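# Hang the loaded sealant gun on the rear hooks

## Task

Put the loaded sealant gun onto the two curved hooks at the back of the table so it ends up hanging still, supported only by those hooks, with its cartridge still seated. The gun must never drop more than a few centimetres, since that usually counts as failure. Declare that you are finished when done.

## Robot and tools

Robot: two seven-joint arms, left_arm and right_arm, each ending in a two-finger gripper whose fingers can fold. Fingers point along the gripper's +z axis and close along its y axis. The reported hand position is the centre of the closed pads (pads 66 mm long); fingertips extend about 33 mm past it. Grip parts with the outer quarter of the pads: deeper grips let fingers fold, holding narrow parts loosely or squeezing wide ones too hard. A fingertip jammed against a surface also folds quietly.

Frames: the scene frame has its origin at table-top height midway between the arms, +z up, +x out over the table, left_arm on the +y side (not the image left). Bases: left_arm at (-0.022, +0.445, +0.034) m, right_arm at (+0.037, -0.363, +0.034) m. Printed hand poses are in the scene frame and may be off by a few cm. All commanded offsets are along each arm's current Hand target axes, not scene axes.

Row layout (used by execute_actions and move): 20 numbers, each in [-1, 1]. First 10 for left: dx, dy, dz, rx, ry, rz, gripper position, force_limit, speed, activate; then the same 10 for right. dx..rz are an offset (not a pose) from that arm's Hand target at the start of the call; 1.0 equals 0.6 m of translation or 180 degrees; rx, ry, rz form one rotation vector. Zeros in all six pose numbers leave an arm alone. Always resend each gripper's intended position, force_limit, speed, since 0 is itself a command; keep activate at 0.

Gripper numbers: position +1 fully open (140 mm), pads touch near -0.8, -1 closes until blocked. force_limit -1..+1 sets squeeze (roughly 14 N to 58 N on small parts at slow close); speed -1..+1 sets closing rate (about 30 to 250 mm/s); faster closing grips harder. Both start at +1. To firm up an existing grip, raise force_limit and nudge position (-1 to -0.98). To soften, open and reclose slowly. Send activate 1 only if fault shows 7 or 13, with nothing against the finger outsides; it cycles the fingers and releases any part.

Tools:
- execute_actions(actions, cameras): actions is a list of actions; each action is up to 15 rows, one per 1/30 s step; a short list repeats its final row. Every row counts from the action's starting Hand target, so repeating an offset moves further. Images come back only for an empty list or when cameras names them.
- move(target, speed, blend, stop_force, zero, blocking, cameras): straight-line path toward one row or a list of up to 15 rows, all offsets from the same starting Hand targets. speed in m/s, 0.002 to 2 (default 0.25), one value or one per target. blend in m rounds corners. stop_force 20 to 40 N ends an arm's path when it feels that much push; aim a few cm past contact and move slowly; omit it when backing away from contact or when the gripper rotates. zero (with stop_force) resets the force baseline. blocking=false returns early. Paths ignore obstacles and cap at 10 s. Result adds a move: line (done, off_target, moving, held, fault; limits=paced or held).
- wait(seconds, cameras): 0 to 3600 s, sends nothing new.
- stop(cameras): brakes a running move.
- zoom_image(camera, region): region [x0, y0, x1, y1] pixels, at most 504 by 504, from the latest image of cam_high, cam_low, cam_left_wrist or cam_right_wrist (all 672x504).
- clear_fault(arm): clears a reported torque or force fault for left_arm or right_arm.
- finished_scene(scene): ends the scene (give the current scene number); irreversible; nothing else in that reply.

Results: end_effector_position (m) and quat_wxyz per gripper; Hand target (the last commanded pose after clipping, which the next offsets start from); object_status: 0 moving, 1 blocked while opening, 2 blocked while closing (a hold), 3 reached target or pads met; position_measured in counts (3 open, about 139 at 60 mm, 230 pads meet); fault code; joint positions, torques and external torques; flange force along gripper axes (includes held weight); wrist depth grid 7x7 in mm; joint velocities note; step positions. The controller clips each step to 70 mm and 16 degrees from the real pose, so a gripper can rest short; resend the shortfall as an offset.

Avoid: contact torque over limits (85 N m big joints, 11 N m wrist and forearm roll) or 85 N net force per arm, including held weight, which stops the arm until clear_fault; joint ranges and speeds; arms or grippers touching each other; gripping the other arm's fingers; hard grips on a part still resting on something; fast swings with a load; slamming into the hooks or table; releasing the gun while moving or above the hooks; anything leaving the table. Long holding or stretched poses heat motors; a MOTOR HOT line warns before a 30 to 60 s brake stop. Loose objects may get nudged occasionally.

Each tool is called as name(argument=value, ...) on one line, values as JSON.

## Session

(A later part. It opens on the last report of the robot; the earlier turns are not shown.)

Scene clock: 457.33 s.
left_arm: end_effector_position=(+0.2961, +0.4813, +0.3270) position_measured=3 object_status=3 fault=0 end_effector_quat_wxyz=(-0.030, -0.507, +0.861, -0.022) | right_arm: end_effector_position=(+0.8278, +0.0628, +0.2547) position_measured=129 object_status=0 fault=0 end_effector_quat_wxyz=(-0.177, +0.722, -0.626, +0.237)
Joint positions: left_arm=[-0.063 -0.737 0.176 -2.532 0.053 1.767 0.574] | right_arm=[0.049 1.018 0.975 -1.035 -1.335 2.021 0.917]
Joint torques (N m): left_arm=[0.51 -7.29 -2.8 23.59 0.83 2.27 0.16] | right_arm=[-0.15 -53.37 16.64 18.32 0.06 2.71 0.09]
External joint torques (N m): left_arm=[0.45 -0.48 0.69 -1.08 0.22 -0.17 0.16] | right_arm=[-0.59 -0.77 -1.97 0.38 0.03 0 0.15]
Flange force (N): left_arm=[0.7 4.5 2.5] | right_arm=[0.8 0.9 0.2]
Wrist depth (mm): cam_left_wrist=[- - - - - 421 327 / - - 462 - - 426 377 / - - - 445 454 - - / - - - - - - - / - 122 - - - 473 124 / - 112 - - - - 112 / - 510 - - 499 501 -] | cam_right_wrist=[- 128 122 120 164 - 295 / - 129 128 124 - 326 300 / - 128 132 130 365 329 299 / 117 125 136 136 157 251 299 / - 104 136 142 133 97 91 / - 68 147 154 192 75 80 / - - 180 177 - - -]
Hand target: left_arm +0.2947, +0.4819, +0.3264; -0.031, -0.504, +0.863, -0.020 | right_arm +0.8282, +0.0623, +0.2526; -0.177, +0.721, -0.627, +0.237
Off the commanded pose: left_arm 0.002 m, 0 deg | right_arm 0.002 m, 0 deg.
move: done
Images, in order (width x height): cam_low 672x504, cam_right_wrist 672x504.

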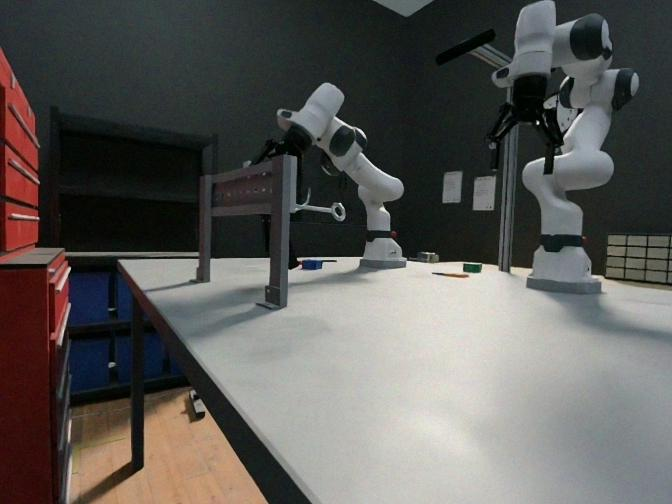

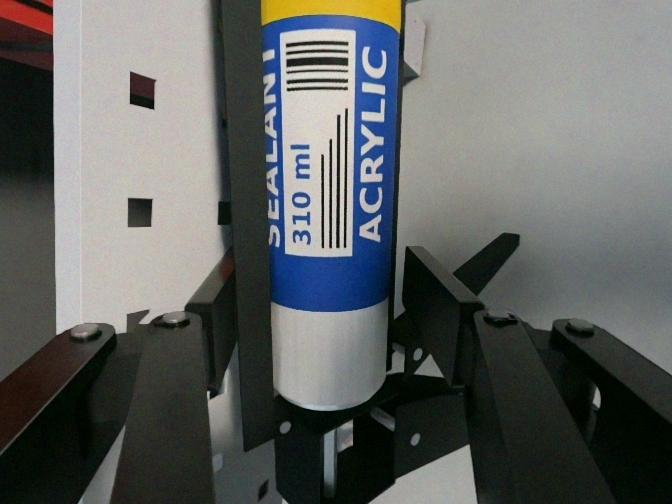

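move(target=[[0,0,0,0,0,0,1,1,1,0, 0,0,-0.018,0,0,0,0.0,0,-1,0],[0,0,0,0,0,0,1,1,1,0, 0,0,-0.018,0,0,0,0.2,0,-1,0],[0,0,0,0,0,0,1,1,1,0, 0,0,-0.06,0,0,0,0.45,0,-1,0]], speed=0.04, cameras=["cam_right_wrist"])

Scene clock: 474.57 s.
left_arm: end_effector_position=(+0.2961, +0.4813, +0.3270) position_measured=3 object_status=3 fault=0 end_effector_quat_wxyz=(-0.030, -0.507, +0.861, -0.022) | right_arm: end_effector_position=(+0.8087, +0.0649, +0.2832) position_measured=72 object_status=0 fault=0 end_effector_quat_wxyz=(-0.179, +0.722, -0.624, +0.238)
Joint positions: left_arm=[-0.063 -0.737 0.176 -2.532 0.053 1.767 0.574] | right_arm=[0.012 0.942 1.004 -1.118 -1.312 2 0.941]
Joint torques (N m): left_arm=[0.51 -7.26 -2.83 23.56 0.83 2.26 0.21] | right_arm=[-0.55 -51.63 17.47 18.75 0.31 2.24 0.12]
External joint torques (N m): left_arm=[0.48 -0.39 0.67 -1.16 0.22 -0.18 0.2] | right_arm=[-0.7 -1.57 -1.35 0.18 0.32 -0.41 0.17]
Flange force (N): left_arm=[0.5 4.5 2.7] | right_arm=[3.0 3.6 -2.9]
Wrist depth (mm): cam_left_wrist=[- 452 438 - - - 328 / - 451 451 - 442 - 386 / - 469 - - - - - / - - - - - - - / - 128 499 - - 472 124 / - 111 - - - 491 112 / - 531 - - - - -] | cam_right_wrist=[541 141 158 154 365 362 - / 826 146 164 160 - 343 - / 859 152 171 166 - 347 - / 902 153 175 173 234 261 315 / - 108 182 182 228 113 97 / - 97 210 207 235 - 89 / - - - 216 - - -]
Hand target: left_arm +0.2947, +0.4819, +0.3264; -0.031, -0.504, +0.863, -0.020 | right_arm +0.8079, +0.0638, +0.2823; -0.177, +0.721, -0.627, +0.237
Off the commanded pose: left_arm 0.002 m, 0 deg | right_arm 0.002 m, 0 deg.
move: done

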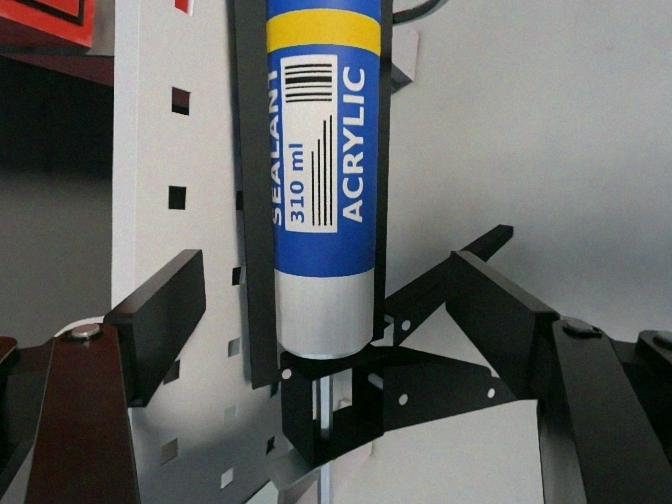

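move(target=[0,0,0,0,0,0,1,1,1,0, 0,0,-0.22,0,0,0,0.45,0,-1,0], speed=0.12, cameras=["cam_right_wrist","cam_high","cam_low"])

zoom_image(camera="cam_low", region=[190, 110, 390, 290])

Scene clock: 479.77 s.
left_arm: end_effector_position=(+0.2961, +0.4813, +0.3270) position_measured=3 object_status=3 fault=0 end_effector_quat_wxyz=(-0.030, -0.507, +0.861, -0.022) | right_arm: end_effector_position=(+0.7341, +0.0710, +0.3933) position_measured=72 object_status=3 fault=0 end_effector_quat_wxyz=(-0.180, +0.722, -0.624, +0.238)
Joint positions: left_arm=[-0.063 -0.737 0.176 -2.532 0.053 1.767 0.574] | right_arm=[-0.08 0.706 1.127 -1.27 -1.181 1.882 0.96]
Joint velocities: left_arm=[within noise] | right_arm=[0 0.001 0.001 -0.002 0.002 -0.005 0.001]
Joint torques (N m): left_arm=[0.44 -7.29 -2.84 23.59 0.83 2.26 0.19] | right_arm=[-0.54 -42.3 15.98 20.25 0.13 2.32 0.11]
External joint torques (N m): left_arm=[0.41 -0.36 0.67 -1.16 0.23 -0.18 0.19] | right_arm=[-0.71 -1.05 -1.53 -0.06 0.35 -0.33 0.16]
Flange force (N): left_arm=[0.5 4.3 2.7] | right_arm=[2.6 3.0 -1.1]
Wrist depth (mm): cam_left_wrist=[- - 445 - - - 329 / - - - - 434 - 393 / - - - - 457 - - / - 499 - - 456 - - / - 139 - - - - 111 / - 111 - - - - 112 / - - - - - - 498] | cam_right_wrist=[595 645 - 317 498 436 - / - 953 288 288 486 - - / - 1214 295 299 - - 430 / 1050 1162 295 321 358 444 - / - 108 - 347 387 114 95 / - 98 355 459 547 - 89 / - - 349 - 541 - -]
Hand target: left_arm +0.2947, +0.4819, +0.3264; -0.031, -0.504, +0.863, -0.020 | right_arm +0.7334, +0.0692, +0.3911; -0.177, +0.721, -0.627, +0.237
Off the commanded pose: left_arm 0.002 m, 0 deg | right_arm 0.003 m, 0 deg.
move: done
Images, in order (width x height): cam_high 672x504, cam_low 672x504, cam_right_wrist 672x504.

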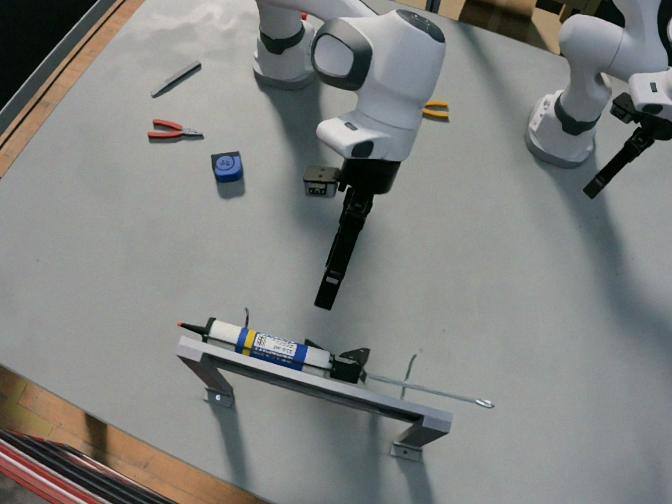

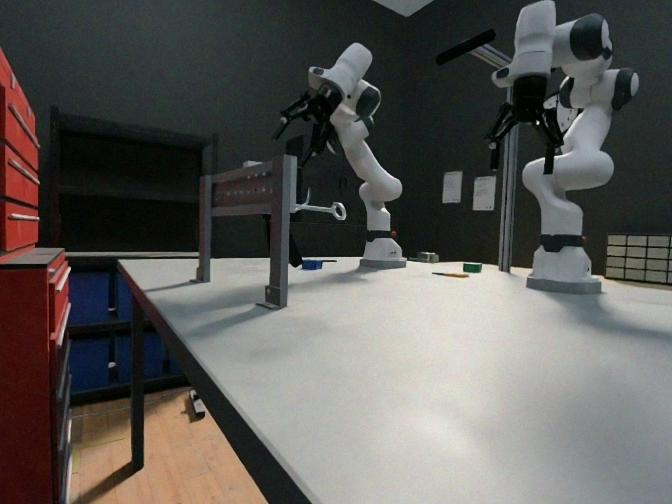

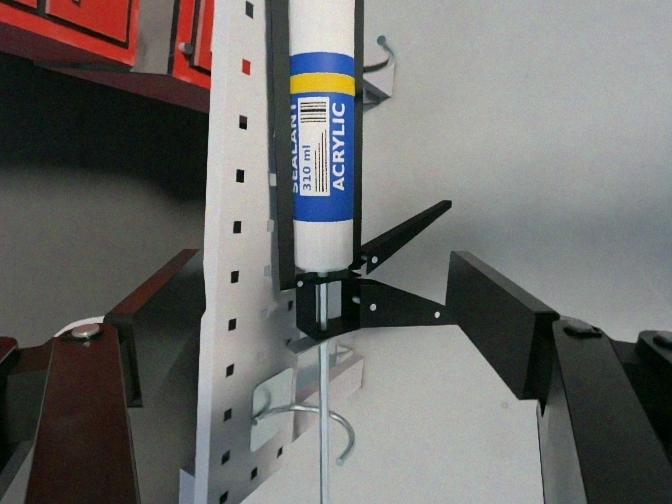

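Scaled by 2.520.

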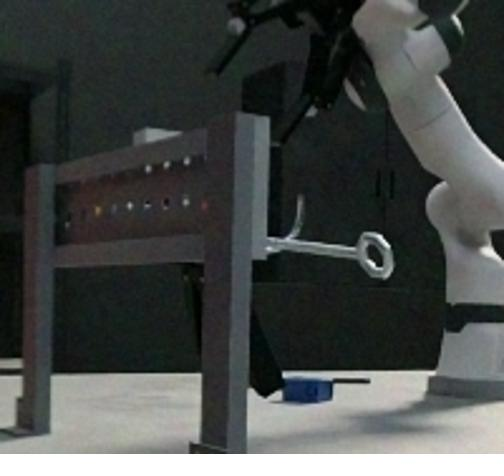

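finished_scene(scene=2)

The scene is finished: the task was done.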